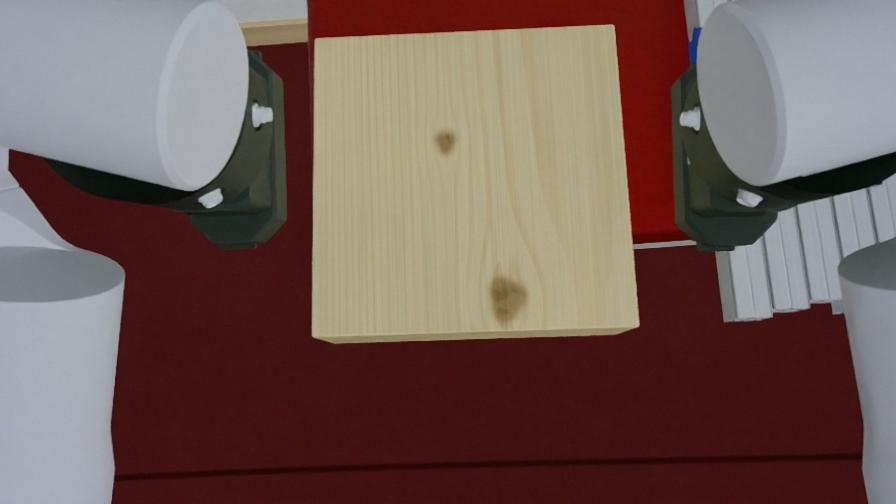

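Scene clock: 209.73 s.
Joint torques (N m): left_arm=[-10.01 0.16 1.15 -8.82 -0.22 -0.82 -0.21] | right_arm=[-10.6 -1.33 -1.61 -9.18 0.26 -0.36 0.15]
External joint torques (N m): left_arm=[1.3 -0.68 0.81 0.12 -0.13 -0.35 -0.2] | right_arm=[0.08 -0.19 -1.32 -0.83 -0.05 0.04 0.14]
Motor temperatures (°C): left_arm=[31 29 32 37 36 33 38] | right_arm=[35 31 32 31 36 36 34]
Wrist force (N): left_arm=[-2.0 -0.2 -7.3] | right_arm=[-2.1 1.4 -5.0]
Wrist torque (N m): left_arm=[-0.11 -0.10 0.09] | right_arm=[-0.14 -0.06 -0.08]
Wrist force, peak (N): left_arm=[-2.1 -1.1 -8.2] | right_arm=[-2.0 1.5 -5.4]
move: done
base_odometry: x=+0.401 y=+1.242 heading=+0.004
lidar_m: 0.44 0.44 1.43 3.48 2.25 1.57 1.49 1.54 2.03 1.17 0.75 0.83
base_status: not commanded
joint_positions: torso_squat_rad=+0.350 torso_shift_rad=+0.150 torso_pitch_rad=+0.800 torso_yaw_rad=+0.000 left_shoulder_pitch_rad=-0.897 left_shoulder_roll_rad=+0.141 left_shoulder_yaw_rad=+0.006 left_elbow_rad=-1.949 left_forearm_roll_rad=-0.020 left_wrist_pitch_rad=+1.820 left_hand_roll_rad=+0.259 left_gripper_m=+0.000 right_shoulder_pitch_rad=-0.897 right_shoulder_roll_rad=-0.141 right_shoulder_yaw_rad=-0.006 right_elbow_rad=-1.949 right_forearm_roll_rad=+0.020 right_wrist_pitch_rad=+1.820 right_hand_roll_rad=-0.259 right_gripper_m=+0.000 head_pan_rad=+0.000 head_tilt_rad=+0.600
joint_status: all done
wheel_motors_off: 0
motor_effort: left_wheel=+0(2) right_wheel=-1(2)
chest: x=+0.0922 y=+0.0001 z=+1.1463 quat_wxyz=(+0.921, +0.000, +0.389, +0.000) (m; base frame)
left_hand: x=+0.4804 y=+0.1497 z=+0.7844 quat_wxyz=(+0.995, +0.000, -0.100, +0.000) (m; base frame)
right_hand: x=+0.4803 y=-0.1495 z=+0.7844 quat_wxyz=(+0.995, +0.000, -0.100, +0.000) (m; base frame)
pictures: head_camera
camera_calibration:
head_camera: T_world_to_cam=[[-0.0213616, -0.999501, -0.0232476, 0.0340013], [-0.973849, 0.0260629, -0.225699, 0.582727], [0.226192, 0.0178184, -0.97392, 1.12511], [0, 0, 0, 1]] pos_world=[0.313723, -0.00125082, 1.22808]

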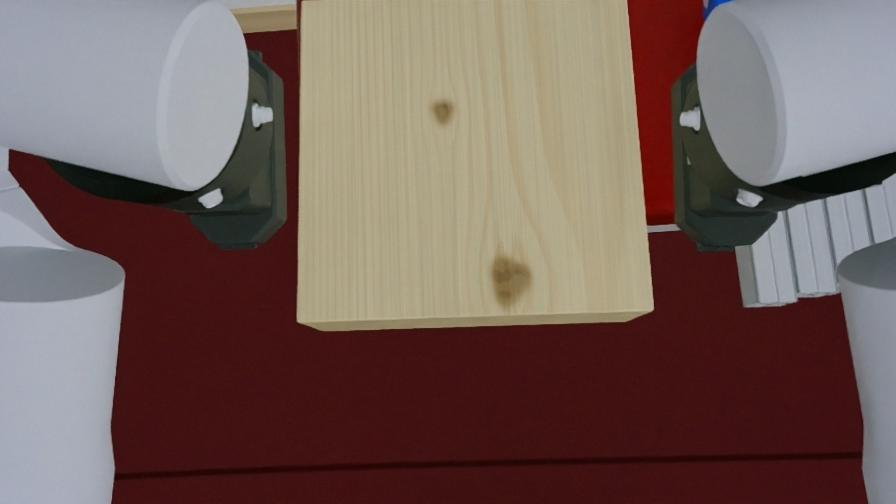

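Call:
{"op": "move", "data": {"joints": {"left_shoulder_pitch_rad":-0.930,"left_shoulder_roll_rad":0.091,"left_shoulder_yaw_rad":-0.061,"left_elbow_rad":-1.913,"left_forearm_roll_rad":-0.079,"left_wrist_pitch_rad":1.820,"left_hand_roll_rad":0.313,"right_shoulder_pitch_rad":-0.930,"right_shoulder_roll_rad":-0.091,"right_shoulder_yaw_rad":0.061,"right_elbow_rad":-1.913,"right_forearm_roll_rad":0.079,"right_wrist_pitch_rad":1.820,"right_hand_roll_rad":-0.313}, "min_time_s": 2, "cameras": ["head_camera"]}}

Call:
{"op": "move", "data": {"joints": {"torso_squat_rad":0.05}, "min_time_s": 2.5}}

Scene clock: 214.77 s.
Joint torques (N m): left_arm=[-21.96 -30.15 -22.75 -8.85 15.13 -6.24 0.51] | right_arm=[-25.5 29.85 18.6 -10.13 -12.88 -5.74 -0.81]
External joint torques (N m): left_arm=[-10.15 -29.7 -22.68 0.09 15.25 -5.78 0.52] | right_arm=[-14.31 29.73 18.5 -1.79 -13.23 -5.35 -0.82]
Motor temperatures (°C): left_arm=[31 29 32 37 36 33 38] | right_arm=[35 31 32 31 37 36 34]
Wrist force (N): left_arm=[-3.0 73.5 2.3] | right_arm=[-6.5 -67.2 2.1]
Wrist torque (N m): left_arm=[-0.89 0.04 -0.27] | right_arm=[1.21 -0.05 0.41]
Wrist force, peak (N): left_arm=[-3.7 74.1 1.9] | right_arm=[-6.1 -68.0 2.0]
move: done
base_odometry: x=+0.401 y=+1.242 heading=+0.005
lidar_m: 0.44 0.45 1.41 3.48 2.27 1.58 1.49 1.56 2.07 1.18 0.77 0.85
base_status: not commanded
joint_positions: torso_squat_rad=+0.350 torso_shift_rad=+0.150 torso_pitch_rad=+0.799 torso_yaw_rad=+0.000 left_shoulder_pitch_rad=-0.927 left_shoulder_roll_rad=+0.098 left_shoulder_yaw_rad=-0.055 left_elbow_rad=-1.913 left_forearm_roll_rad=-0.083 left_wrist_pitch_rad=+1.821 left_hand_roll_rad=+0.313 left_gripper_m=+0.000 right_shoulder_pitch_rad=-0.927 right_shoulder_roll_rad=-0.098 right_shoulder_yaw_rad=+0.056 right_elbow_rad=-1.913 right_forearm_roll_rad=+0.082 right_wrist_pitch_rad=+1.821 right_hand_roll_rad=-0.313 right_gripper_m=+0.000 head_pan_rad=+0.000 head_tilt_rad=+0.600
joint_status: all done
wheel_motors_off: 0
motor_effort: left_wheel=+1(2) right_wheel=-3(4)
chest: x=+0.0919 y=+0.0001 z=+1.1464 quat_wxyz=(+0.921, +0.000, +0.389, +0.000) (m; base frame)
left_hand: x=+0.4801 y=+0.1232 z=+0.7845 quat_wxyz=(+0.995, +0.006, -0.100, +0.004) (m; base frame)
right_hand: x=+0.4797 y=-0.1227 z=+0.7842 quat_wxyz=(+0.995, -0.006, -0.099, -0.003) (m; base frame)
pictures: head_camera
camera_calibration:
head_camera: T_world_to_cam=[[-0.021252, -0.999504, -0.0232371, 0.0340521], [-0.973735, 0.0259629, -0.226199, 0.582981], [0.22669, 0.0178196, -0.973804, 1.12519], [0, 0, 0, 1]] pos_world=[0.313323, -0.00115112, 1.22838]

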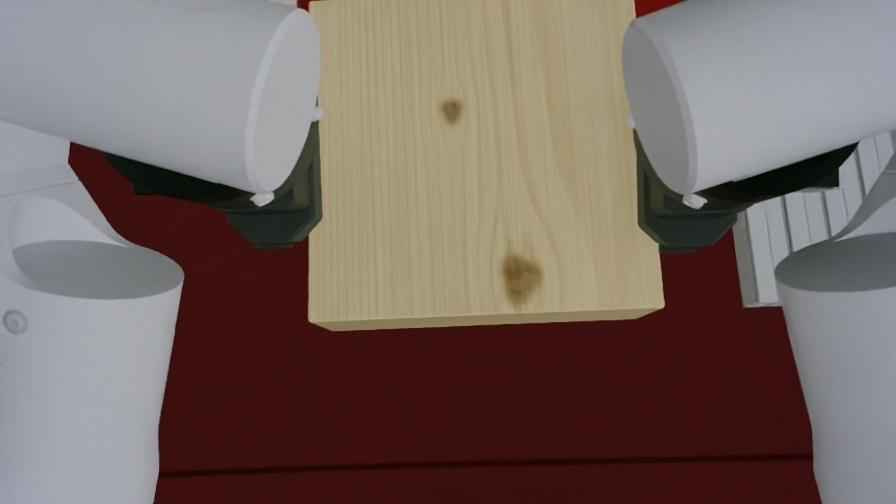

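Scene clock: 217.53 s.
Joint torques (N m): left_arm=[-22.67 -29.75 -22.08 -12.83 15.05 -5.49 0.48] | right_arm=[-26.3 29.76 18.36 -15.12 -13.13 -5.57 -0.63]
External joint torques (N m): left_arm=[-10.89 -29.29 -22 -3.89 15.17 -5.04 0.5] | right_arm=[-15.15 29.64 18.27 -6.78 -13.48 -5.19 -0.64]
Motor temperatures (°C): left_arm=[31 29 32 37 36 33 38] | right_arm=[35 31 32 32 37 37 34]
Wrist force (N): left_arm=[0.8 67.1 -16.7] | right_arm=[-5.1 -66.2 -16.9]
Wrist torque (N m): left_arm=[-0.56 -0.04 -0.23] | right_arm=[0.95 0.04 0.35]
Wrist force, peak (N): left_arm=[-3.4 73.7 -0.6] | right_arm=[-5.3 -66.7 -17.3]
move: done
base_odometry: x=+0.401 y=+1.242 heading=+0.004
lidar_m: 0.44 0.45 1.42 3.48 2.26 1.58 1.50 1.56 2.04 1.19 0.77 0.85
base_status: not commanded
joint_positions: torso_squat_rad=+0.050 torso_shift_rad=+0.150 torso_pitch_rad=+0.801 torso_yaw_rad=+0.000 left_shoulder_pitch_rad=-0.927 left_shoulder_roll_rad=+0.098 left_shoulder_yaw_rad=-0.055 left_elbow_rad=-1.912 left_forearm_roll_rad=-0.083 left_wrist_pitch_rad=+1.821 left_hand_roll_rad=+0.313 left_gripper_m=+0.000 right_shoulder_pitch_rad=-0.926 right_shoulder_roll_rad=-0.098 right_shoulder_yaw_rad=+0.056 right_elbow_rad=-1.911 right_forearm_roll_rad=+0.082 right_wrist_pitch_rad=+1.821 right_hand_roll_rad=-0.313 right_gripper_m=+0.000 head_pan_rad=+0.000 head_tilt_rad=+0.600
joint_status: all done
wheel_motors_off: 0
motor_effort: left_wheel=+1(3) right_wheel=+0(3)
chest: x=+0.0989 y=+0.0001 z=+1.1871 quat_wxyz=(+0.921, +0.000, +0.390, +0.000) (m; base frame)
left_hand: x=+0.4863 y=+0.1232 z=+0.8243 quat_wxyz=(+0.995, +0.006, -0.099, +0.003) (m; base frame)
right_hand: x=+0.4859 y=-0.1228 z=+0.8239 quat_wxyz=(+0.995, -0.006, -0.098, -0.003) (m; base frame)
pictures: head_camera, left_wrist_camera, right_wrist_camera
camera_calibration:
head_camera: T_world_to_cam=[[-0.021284, -0.999504, -0.0232047, 0.0351087], [-0.97408, 0.0259595, -0.224709, 0.597234], [0.2252, 0.0178205, -0.97415, 1.16375], [0, 0, 0, 1]] pos_world=[0.320425, -0.00115113, 1.26868]
left_wrist_camera: T_world_to_cam=[[0.981673, 0.032772, 0.187736, -0.636765], [-0.0555039, -0.893232, 0.446156, -0.201685], [0.182313, -0.448399, -0.875043, 0.76036], [0, 0, 0, 1]] pos_world=[0.475277, 0.181662, 0.874874]
right_wrist_camera: T_world_to_cam=[[-0.975195, -0.0248113, -0.219952, 0.650732], [-0.130293, 0.867648, 0.479802, -0.198394], [0.178937, 0.496559, -0.849359, 0.746056], [0, 0, 0, 1]] pos_world=[0.475244, -0.182179, 0.871989]

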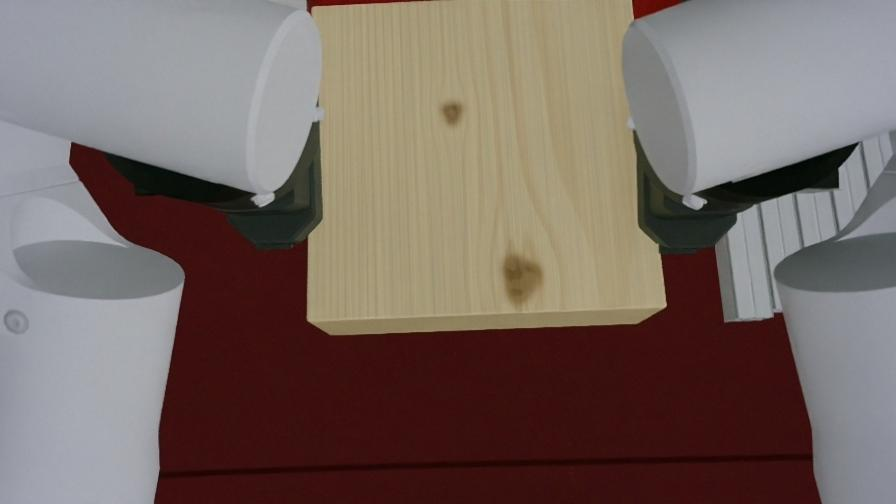

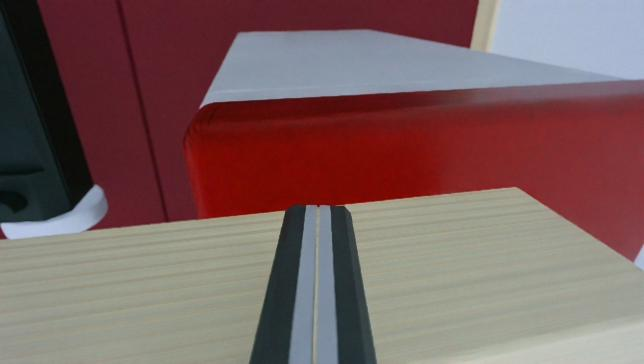

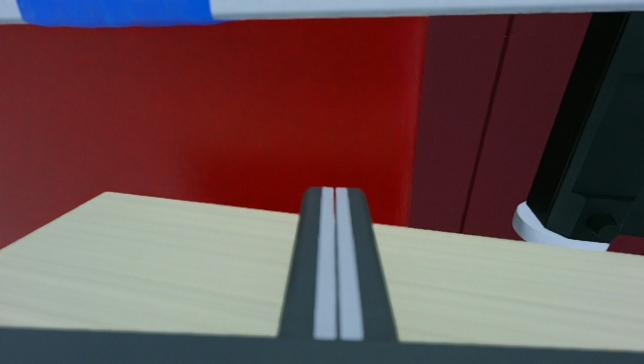

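Call:
{"op": "move", "data": {"base": {"x_m_s":-0.3,"for_s":1.54}, "cameras": []}}

Call:
{"op": "move", "data": {"base": {"turn_rad_s":-0.8,"for_s":1.963}, "cameras": ["head_camera"]}}

Call:
{"op": "move", "data": {"base": {"x_m_s":0.35,"for_s":4.17}, "cameras": []}}

Call:
{"op": "move", "data": {"base": {"turn_rad_s":0.8,"for_s":1.963}, "cameras": ["head_camera"]}}

Scene clock: 222.37 s.
Joint torques (N m): left_arm=[-23.6 -29.32 -21.73 -13.24 14.89 -5.24 0.65] | right_arm=[-27.49 29.97 18.21 -15.48 -13.16 -5.84 -0.83]
External joint torques (N m): left_arm=[-11.82 -28.86 -21.65 -4.3 15.01 -4.78 0.66] | right_arm=[-16.34 29.85 18.11 -7.14 -13.51 -5.46 -0.84]
Motor temperatures (°C): left_arm=[31 29 32 37 37 33 38] | right_arm=[35 31 32 32 39 37 34]
Wrist force (N): left_arm=[0.4 67.7 -17.9] | right_arm=[-5.3 -66.1 -16.8]
Wrist torque (N m): left_arm=[-0.64 -0.08 -0.28] | right_arm=[0.90 0.03 0.38]
Wrist force, peak (N): left_arm=[0.3 68.0 -18.1] | right_arm=[-5.1 -66.8 -16.6]
move: done
base_odometry: x=-0.059 y=+1.240 heading=+0.006
lidar_m: 0.91 1.55 2.04 4.38 1.57 1.09 1.03 1.08 1.44 3.43 1.30 1.12
base_status: done (sent for 1.53 of 1.53 s)
joint_positions: torso_squat_rad=+0.050 torso_shift_rad=+0.150 torso_pitch_rad=+0.801 torso_yaw_rad=+0.000 left_shoulder_pitch_rad=-0.927 left_shoulder_roll_rad=+0.098 left_shoulder_yaw_rad=-0.055 left_elbow_rad=-1.912 left_forearm_roll_rad=-0.083 left_wrist_pitch_rad=+1.821 left_hand_roll_rad=+0.313 left_gripper_m=+0.000 right_shoulder_pitch_rad=-0.926 right_shoulder_roll_rad=-0.098 right_shoulder_yaw_rad=+0.056 right_elbow_rad=-1.911 right_forearm_roll_rad=+0.082 right_wrist_pitch_rad=+1.821 right_hand_roll_rad=-0.313 right_gripper_m=+0.000 head_pan_rad=+0.000 head_tilt_rad=+0.600
joint_status: not commanded
wheel_motors_off: 0
motor_effort: left_wheel=+17(35) right_wheel=-17(29)
chest: x=+0.0988 y=+0.0001 z=+1.1872 quat_wxyz=(+0.921, +0.000, +0.390, +0.000) (m; base frame)
left_hand: x=+0.4862 y=+0.1231 z=+0.8243 quat_wxyz=(+0.995, +0.006, -0.098, +0.003) (m; base frame)
right_hand: x=+0.4857 y=-0.1229 z=+0.8239 quat_wxyz=(+0.995, -0.006, -0.098, -0.003) (m; base frame)
pictures: none
No camera images: "cameras" was empty.

Scene clock: 226.27 s.
Joint torques (N m): left_arm=[-23.31 -29.02 -21.57 -13.27 14.95 -5.19 0.44] | right_arm=[-27.29 29.97 18.29 -15.68 -13.2 -5.77 -0.76]
External joint torques (N m): left_arm=[-11.53 -28.56 -21.49 -4.33 15.08 -4.74 0.46] | right_arm=[-16.14 29.85 18.2 -7.33 -13.54 -5.39 -0.77]
Motor temperatures (°C): left_arm=[31 29 32 37 38 33 38] | right_arm=[35 32 33 32 40 37 34]
Wrist force (N): left_arm=[0.3 67.1 -17.3] | right_arm=[-5.6 -66.4 -16.7]
Wrist torque (N m): left_arm=[-0.51 -0.17 -0.24] | right_arm=[0.93 -0.02 0.35]
Wrist force, peak (N): left_arm=[0.3 68.4 -17.8] | right_arm=[-5.7 -67.3 -17.1]
move: done
base_odometry: x=-0.059 y=+1.240 heading=-1.567
lidar_m: 3.31 1.29 1.10 0.90 1.54 2.03 4.38 1.61 1.12 1.05 1.05 1.40
base_status: done (sent for 1.97 of 1.97 s)
joint_positions: torso_squat_rad=+0.050 torso_shift_rad=+0.150 torso_pitch_rad=+0.801 torso_yaw_rad=+0.000 left_shoulder_pitch_rad=-0.927 left_shoulder_roll_rad=+0.098 left_shoulder_yaw_rad=-0.055 left_elbow_rad=-1.912 left_forearm_roll_rad=-0.083 left_wrist_pitch_rad=+1.821 left_hand_roll_rad=+0.313 left_gripper_m=+0.000 right_shoulder_pitch_rad=-0.926 right_shoulder_roll_rad=-0.098 right_shoulder_yaw_rad=+0.056 right_elbow_rad=-1.911 right_forearm_roll_rad=+0.082 right_wrist_pitch_rad=+1.821 right_hand_roll_rad=-0.313 right_gripper_m=+0.000 head_pan_rad=+0.000 head_tilt_rad=+0.600
joint_status: not commanded
wheel_motors_off: 0
motor_effort: left_wheel=+18(38) right_wheel=-8(37)
chest: x=+0.0988 y=+0.0001 z=+1.1872 quat_wxyz=(+0.921, +0.000, +0.390, +0.000) (m; base frame)
left_hand: x=+0.4862 y=+0.1230 z=+0.8243 quat_wxyz=(+0.995, +0.006, -0.098, +0.003) (m; base frame)
right_hand: x=+0.4857 y=-0.1229 z=+0.8239 quat_wxyz=(+0.995, -0.006, -0.098, -0.003) (m; base frame)
pictures: head_camera
camera_calibration:
head_camera: T_world_to_cam=[[-0.0213803, -0.999502, -0.023229, 0.0350731], [-0.974034, 0.0260622, -0.224895, 0.59748], [0.225389, 0.0178175, -0.974106, 1.16373], [0, 0, 0, 1]] pos_world=[0.320425, -0.00125082, 1.26878]

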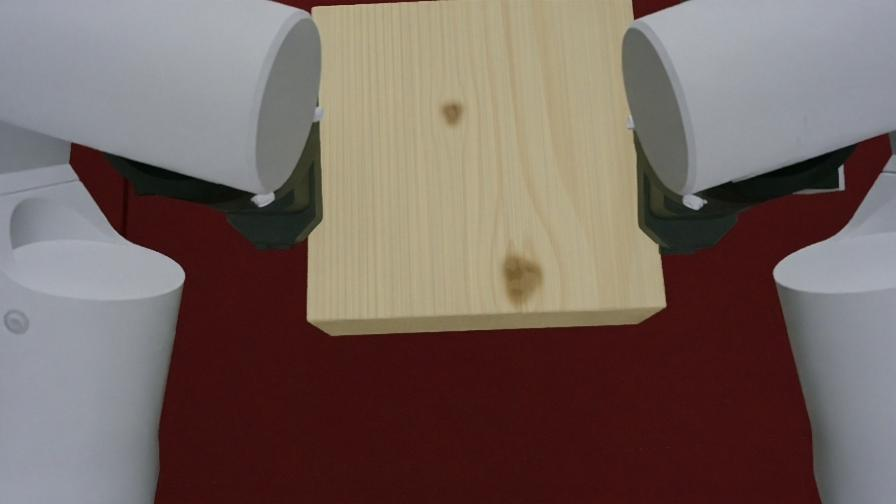

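Scene clock: 231.73 s.
Joint torques (N m): left_arm=[-23.31 -28.97 -21.52 -13.44 14.84 -5.14 0.6] | right_arm=[-27.58 29.69 18.56 -15.77 -13.36 -5.75 -0.72]
External joint torques (N m): left_arm=[-11.53 -28.51 -21.44 -4.5 14.96 -4.68 0.61] | right_arm=[-16.43 29.57 18.46 -7.42 -13.7 -5.37 -0.73]
Motor temperatures (°C): left_arm=[32 29 33 37 39 33 38] | right_arm=[35 32 33 32 41 37 34]
Wrist force (N): left_arm=[0.0 66.6 -17.5] | right_arm=[-5.7 -66.0 -17.4]
Wrist torque (N m): left_arm=[-0.45 -0.15 -0.26] | right_arm=[0.91 0.01 0.38]
Wrist force, peak (N): left_arm=[0.4 68.4 -18.1] | right_arm=[-4.2 -67.0 -17.3]
move: done
base_odometry: x=-0.053 y=-0.219 heading=-1.567
lidar_m: 2.98 1.19 0.83 0.78 0.81 1.81 4.95 1.46 1.02 0.96 0.97 1.27
base_status: done (sent for 4.17 of 4.17 s)
joint_positions: torso_squat_rad=+0.050 torso_shift_rad=+0.150 torso_pitch_rad=+0.801 torso_yaw_rad=+0.000 left_shoulder_pitch_rad=-0.927 left_shoulder_roll_rad=+0.098 left_shoulder_yaw_rad=-0.055 left_elbow_rad=-1.912 left_forearm_roll_rad=-0.083 left_wrist_pitch_rad=+1.821 left_hand_roll_rad=+0.313 left_gripper_m=+0.000 right_shoulder_pitch_rad=-0.926 right_shoulder_roll_rad=-0.098 right_shoulder_yaw_rad=+0.056 right_elbow_rad=-1.911 right_forearm_roll_rad=+0.082 right_wrist_pitch_rad=+1.821 right_hand_roll_rad=-0.313 right_gripper_m=+0.000 head_pan_rad=+0.000 head_tilt_rad=+0.600
joint_status: not commanded
wheel_motors_off: 0
motor_effort: left_wheel=-1(43) right_wheel=+1(27)
chest: x=+0.0989 y=+0.0001 z=+1.1871 quat_wxyz=(+0.921, +0.000, +0.390, +0.000) (m; base frame)
left_hand: x=+0.4863 y=+0.1230 z=+0.8243 quat_wxyz=(+0.995, +0.006, -0.098, +0.003) (m; base frame)
right_hand: x=+0.4857 y=-0.1229 z=+0.8237 quat_wxyz=(+0.995, -0.006, -0.098, -0.003) (m; base frame)
pictures: none
No camera images: "cameras" was empty.

Scene clock: 235.63 s.
Joint torques (N m): left_arm=[-23.12 -29.13 -21.58 -13.29 14.82 -5.12 0.56] | right_arm=[-27.57 29.75 18.62 -15.79 -13.31 -5.71 -0.65]
External joint torques (N m): left_arm=[-11.33 -28.67 -21.5 -4.35 14.94 -4.66 0.57] | right_arm=[-16.42 29.63 18.52 -7.45 -13.66 -5.32 -0.66]
Motor temperatures (°C): left_arm=[32 29 33 37 40 33 38] | right_arm=[36 32 33 32 41 37 34]
Wrist force (N): left_arm=[0.8 68.2 -17.6] | right_arm=[-5.4 -65.9 -16.9]
Wrist torque (N m): left_arm=[-0.64 -0.06 -0.30] | right_arm=[0.91 0.06 0.39]
Wrist force, peak (N): left_arm=[0.8 68.5 -18.0] | right_arm=[-5.9 -67.3 -16.9]
move: done
base_odometry: x=-0.053 y=-0.219 heading=+0.006
lidar_m: 0.78 0.81 1.80 4.58 1.43 1.00 0.94 0.98 1.30 3.14 1.17 0.83
base_status: done (sent for 1.97 of 1.97 s)
joint_positions: torso_squat_rad=+0.050 torso_shift_rad=+0.150 torso_pitch_rad=+0.801 torso_yaw_rad=+0.000 left_shoulder_pitch_rad=-0.927 left_shoulder_roll_rad=+0.098 left_shoulder_yaw_rad=-0.055 left_elbow_rad=-1.912 left_forearm_roll_rad=-0.083 left_wrist_pitch_rad=+1.821 left_hand_roll_rad=+0.313 left_gripper_m=+0.000 right_shoulder_pitch_rad=-0.926 right_shoulder_roll_rad=-0.098 right_shoulder_yaw_rad=+0.056 right_elbow_rad=-1.911 right_forearm_roll_rad=+0.082 right_wrist_pitch_rad=+1.821 right_hand_roll_rad=-0.313 right_gripper_m=+0.000 head_pan_rad=+0.000 head_tilt_rad=+0.600
joint_status: not commanded
wheel_motors_off: 0
motor_effort: left_wheel=-4(35) right_wheel=+15(33)
chest: x=+0.0989 y=+0.0001 z=+1.1871 quat_wxyz=(+0.921, +0.000, +0.390, +0.000) (m; base frame)
left_hand: x=+0.4862 y=+0.1230 z=+0.8243 quat_wxyz=(+0.995, +0.006, -0.098, +0.003) (m; base frame)
right_hand: x=+0.4857 y=-0.1229 z=+0.8238 quat_wxyz=(+0.995, -0.006, -0.098, -0.003) (m; base frame)
pictures: head_camera
camera_calibration:
head_camera: T_world_to_cam=[[-0.0212852, -0.999504, -0.0232068, 0.0350141], [-0.974058, 0.0259629, -0.224804, 0.597372], [0.225295, 0.0178197, -0.974128, 1.16379], [0, 0, 0, 1]] pos_world=[0.320425, -0.00125112, 1.26878]

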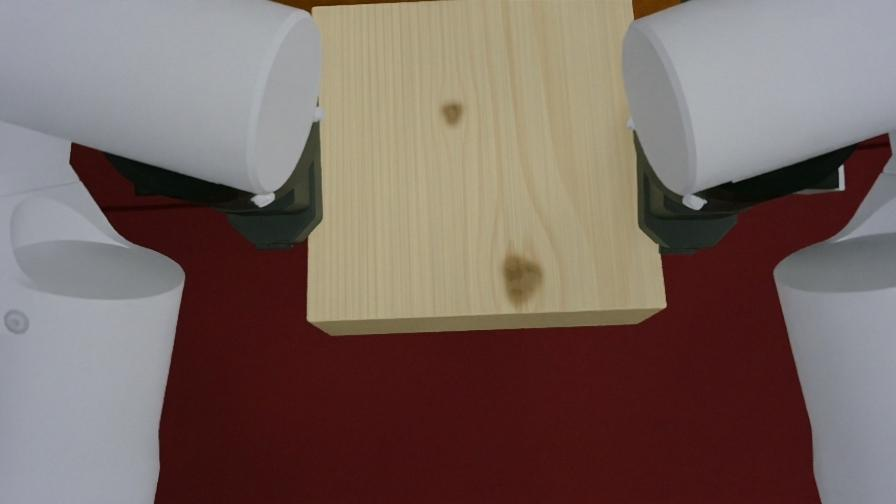

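Call:
{"op": "move", "data": {"base": {"x_m_s":0.2,"for_s":1.75}}}

Scene clock: 239.60 s.
Joint torques (N m): left_arm=[-23.28 -29.11 -21.69 -13.6 14.81 -5.11 0.56] | right_arm=[-27.39 29.74 18.31 -15.78 -13.28 -5.69 -0.75]
External joint torques (N m): left_arm=[-11.5 -28.64 -21.61 -4.66 14.93 -4.66 0.57] | right_arm=[-16.24 29.61 18.22 -7.44 -13.62 -5.3 -0.76]
Motor temperatures (°C): left_arm=[32 29 33 37 40 34 38] | right_arm=[36 32 33 32 42 37 34]
Wrist force (N): left_arm=[0.6 67.0 -18.0] | right_arm=[-5.3 -66.0 -17.5]
Wrist torque (N m): left_arm=[-0.46 -0.08 -0.30] | right_arm=[0.90 0.09 0.38]
Wrist force, peak (N): left_arm=[1.8 69.0 -17.6] | right_arm=[-5.4 -66.9 -16.6]
move: done
base_odometry: x=+0.301 y=-0.217 heading=+0.006
lidar_m: 0.41 0.45 1.01 4.12 1.97 1.38 1.30 1.36 1.77 4.30 0.64 0.45
base_status: done (sent for 1.77 of 1.77 s)
joint_positions: torso_squat_rad=+0.050 torso_shift_rad=+0.150 torso_pitch_rad=+0.801 torso_yaw_rad=+0.000 left_shoulder_pitch_rad=-0.927 left_shoulder_roll_rad=+0.098 left_shoulder_yaw_rad=-0.055 left_elbow_rad=-1.912 left_forearm_roll_rad=-0.083 left_wrist_pitch_rad=+1.821 left_hand_roll_rad=+0.313 left_gripper_m=+0.000 right_shoulder_pitch_rad=-0.926 right_shoulder_roll_rad=-0.098 right_shoulder_yaw_rad=+0.056 right_elbow_rad=-1.911 right_forearm_roll_rad=+0.082 right_wrist_pitch_rad=+1.821 right_hand_roll_rad=-0.313 right_gripper_m=+0.000 head_pan_rad=+0.000 head_tilt_rad=+0.600
joint_status: not commanded
wheel_motors_off: 0
motor_effort: left_wheel=-2(26) right_wheel=+1(44)
chest: x=+0.0989 y=+0.0001 z=+1.1871 quat_wxyz=(+0.921, +0.000, +0.390, +0.000) (m; base frame)
left_hand: x=+0.4862 y=+0.1230 z=+0.8243 quat_wxyz=(+0.995, +0.006, -0.098, +0.003) (m; base frame)
right_hand: x=+0.4857 y=-0.1229 z=+0.8238 quat_wxyz=(+0.995, -0.006, -0.098, -0.003) (m; base frame)
pictures: head_camera, left_wrist_camera, right_wrist_camera
camera_calibration:
head_camera: T_world_to_cam=[[-0.0212852, -0.999504, -0.0232068, 0.0350141], [-0.974058, 0.0259629, -0.224804, 0.597372], [0.225295, 0.0178197, -0.974128, 1.16379], [0, 0, 0, 1]] pos_world=[0.320425, -0.00125112, 1.26878]
left_wrist_camera: T_world_to_cam=[[0.981722, 0.0325653, 0.187513, -0.636451], [-0.0556041, -0.893187, 0.446234, -0.201897], [0.182016, -0.448504, -0.875051, 0.760456], [0, 0, 0, 1]] pos_world=[0.475176, 0.181462, 0.874874]
right_wrist_camera: T_world_to_cam=[[-0.975304, -0.0246545, -0.219485, 0.650162], [-0.129887, 0.867771, 0.479691, -0.198311], [0.178637, 0.496353, -0.849543, 0.746238], [0, 0, 0, 1]] pos_world=[0.475042, -0.182279, 0.871791]

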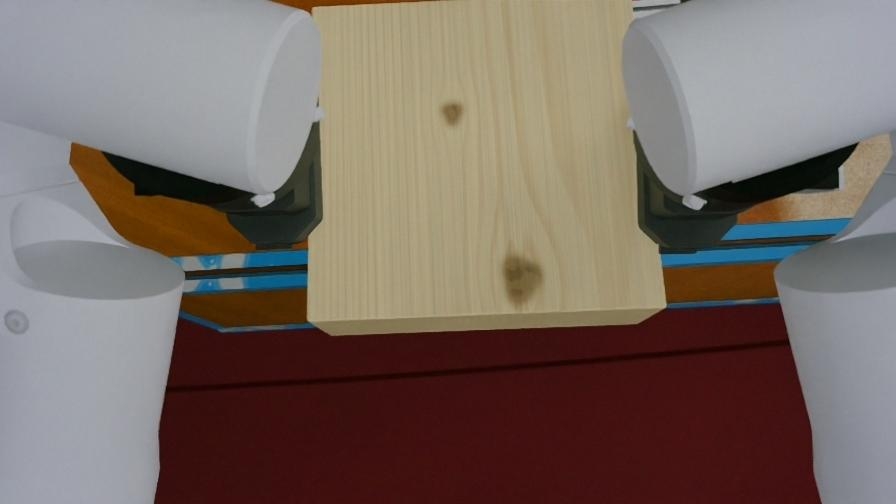

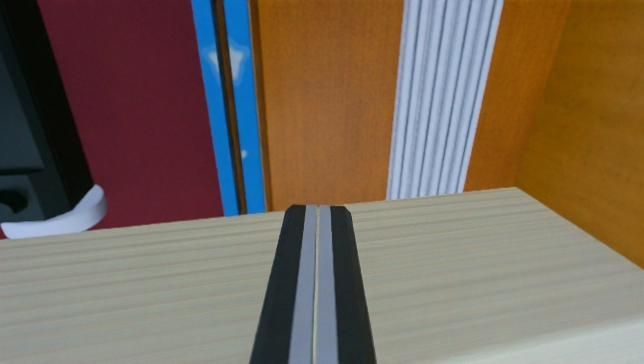

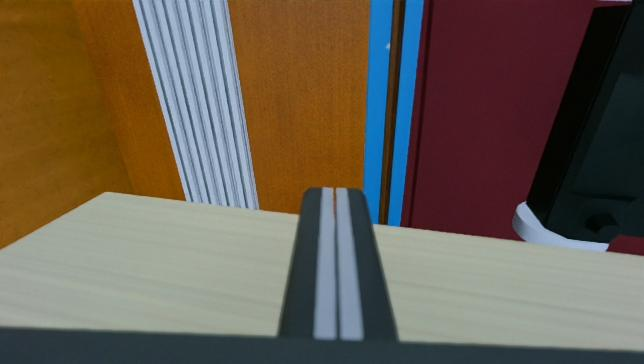

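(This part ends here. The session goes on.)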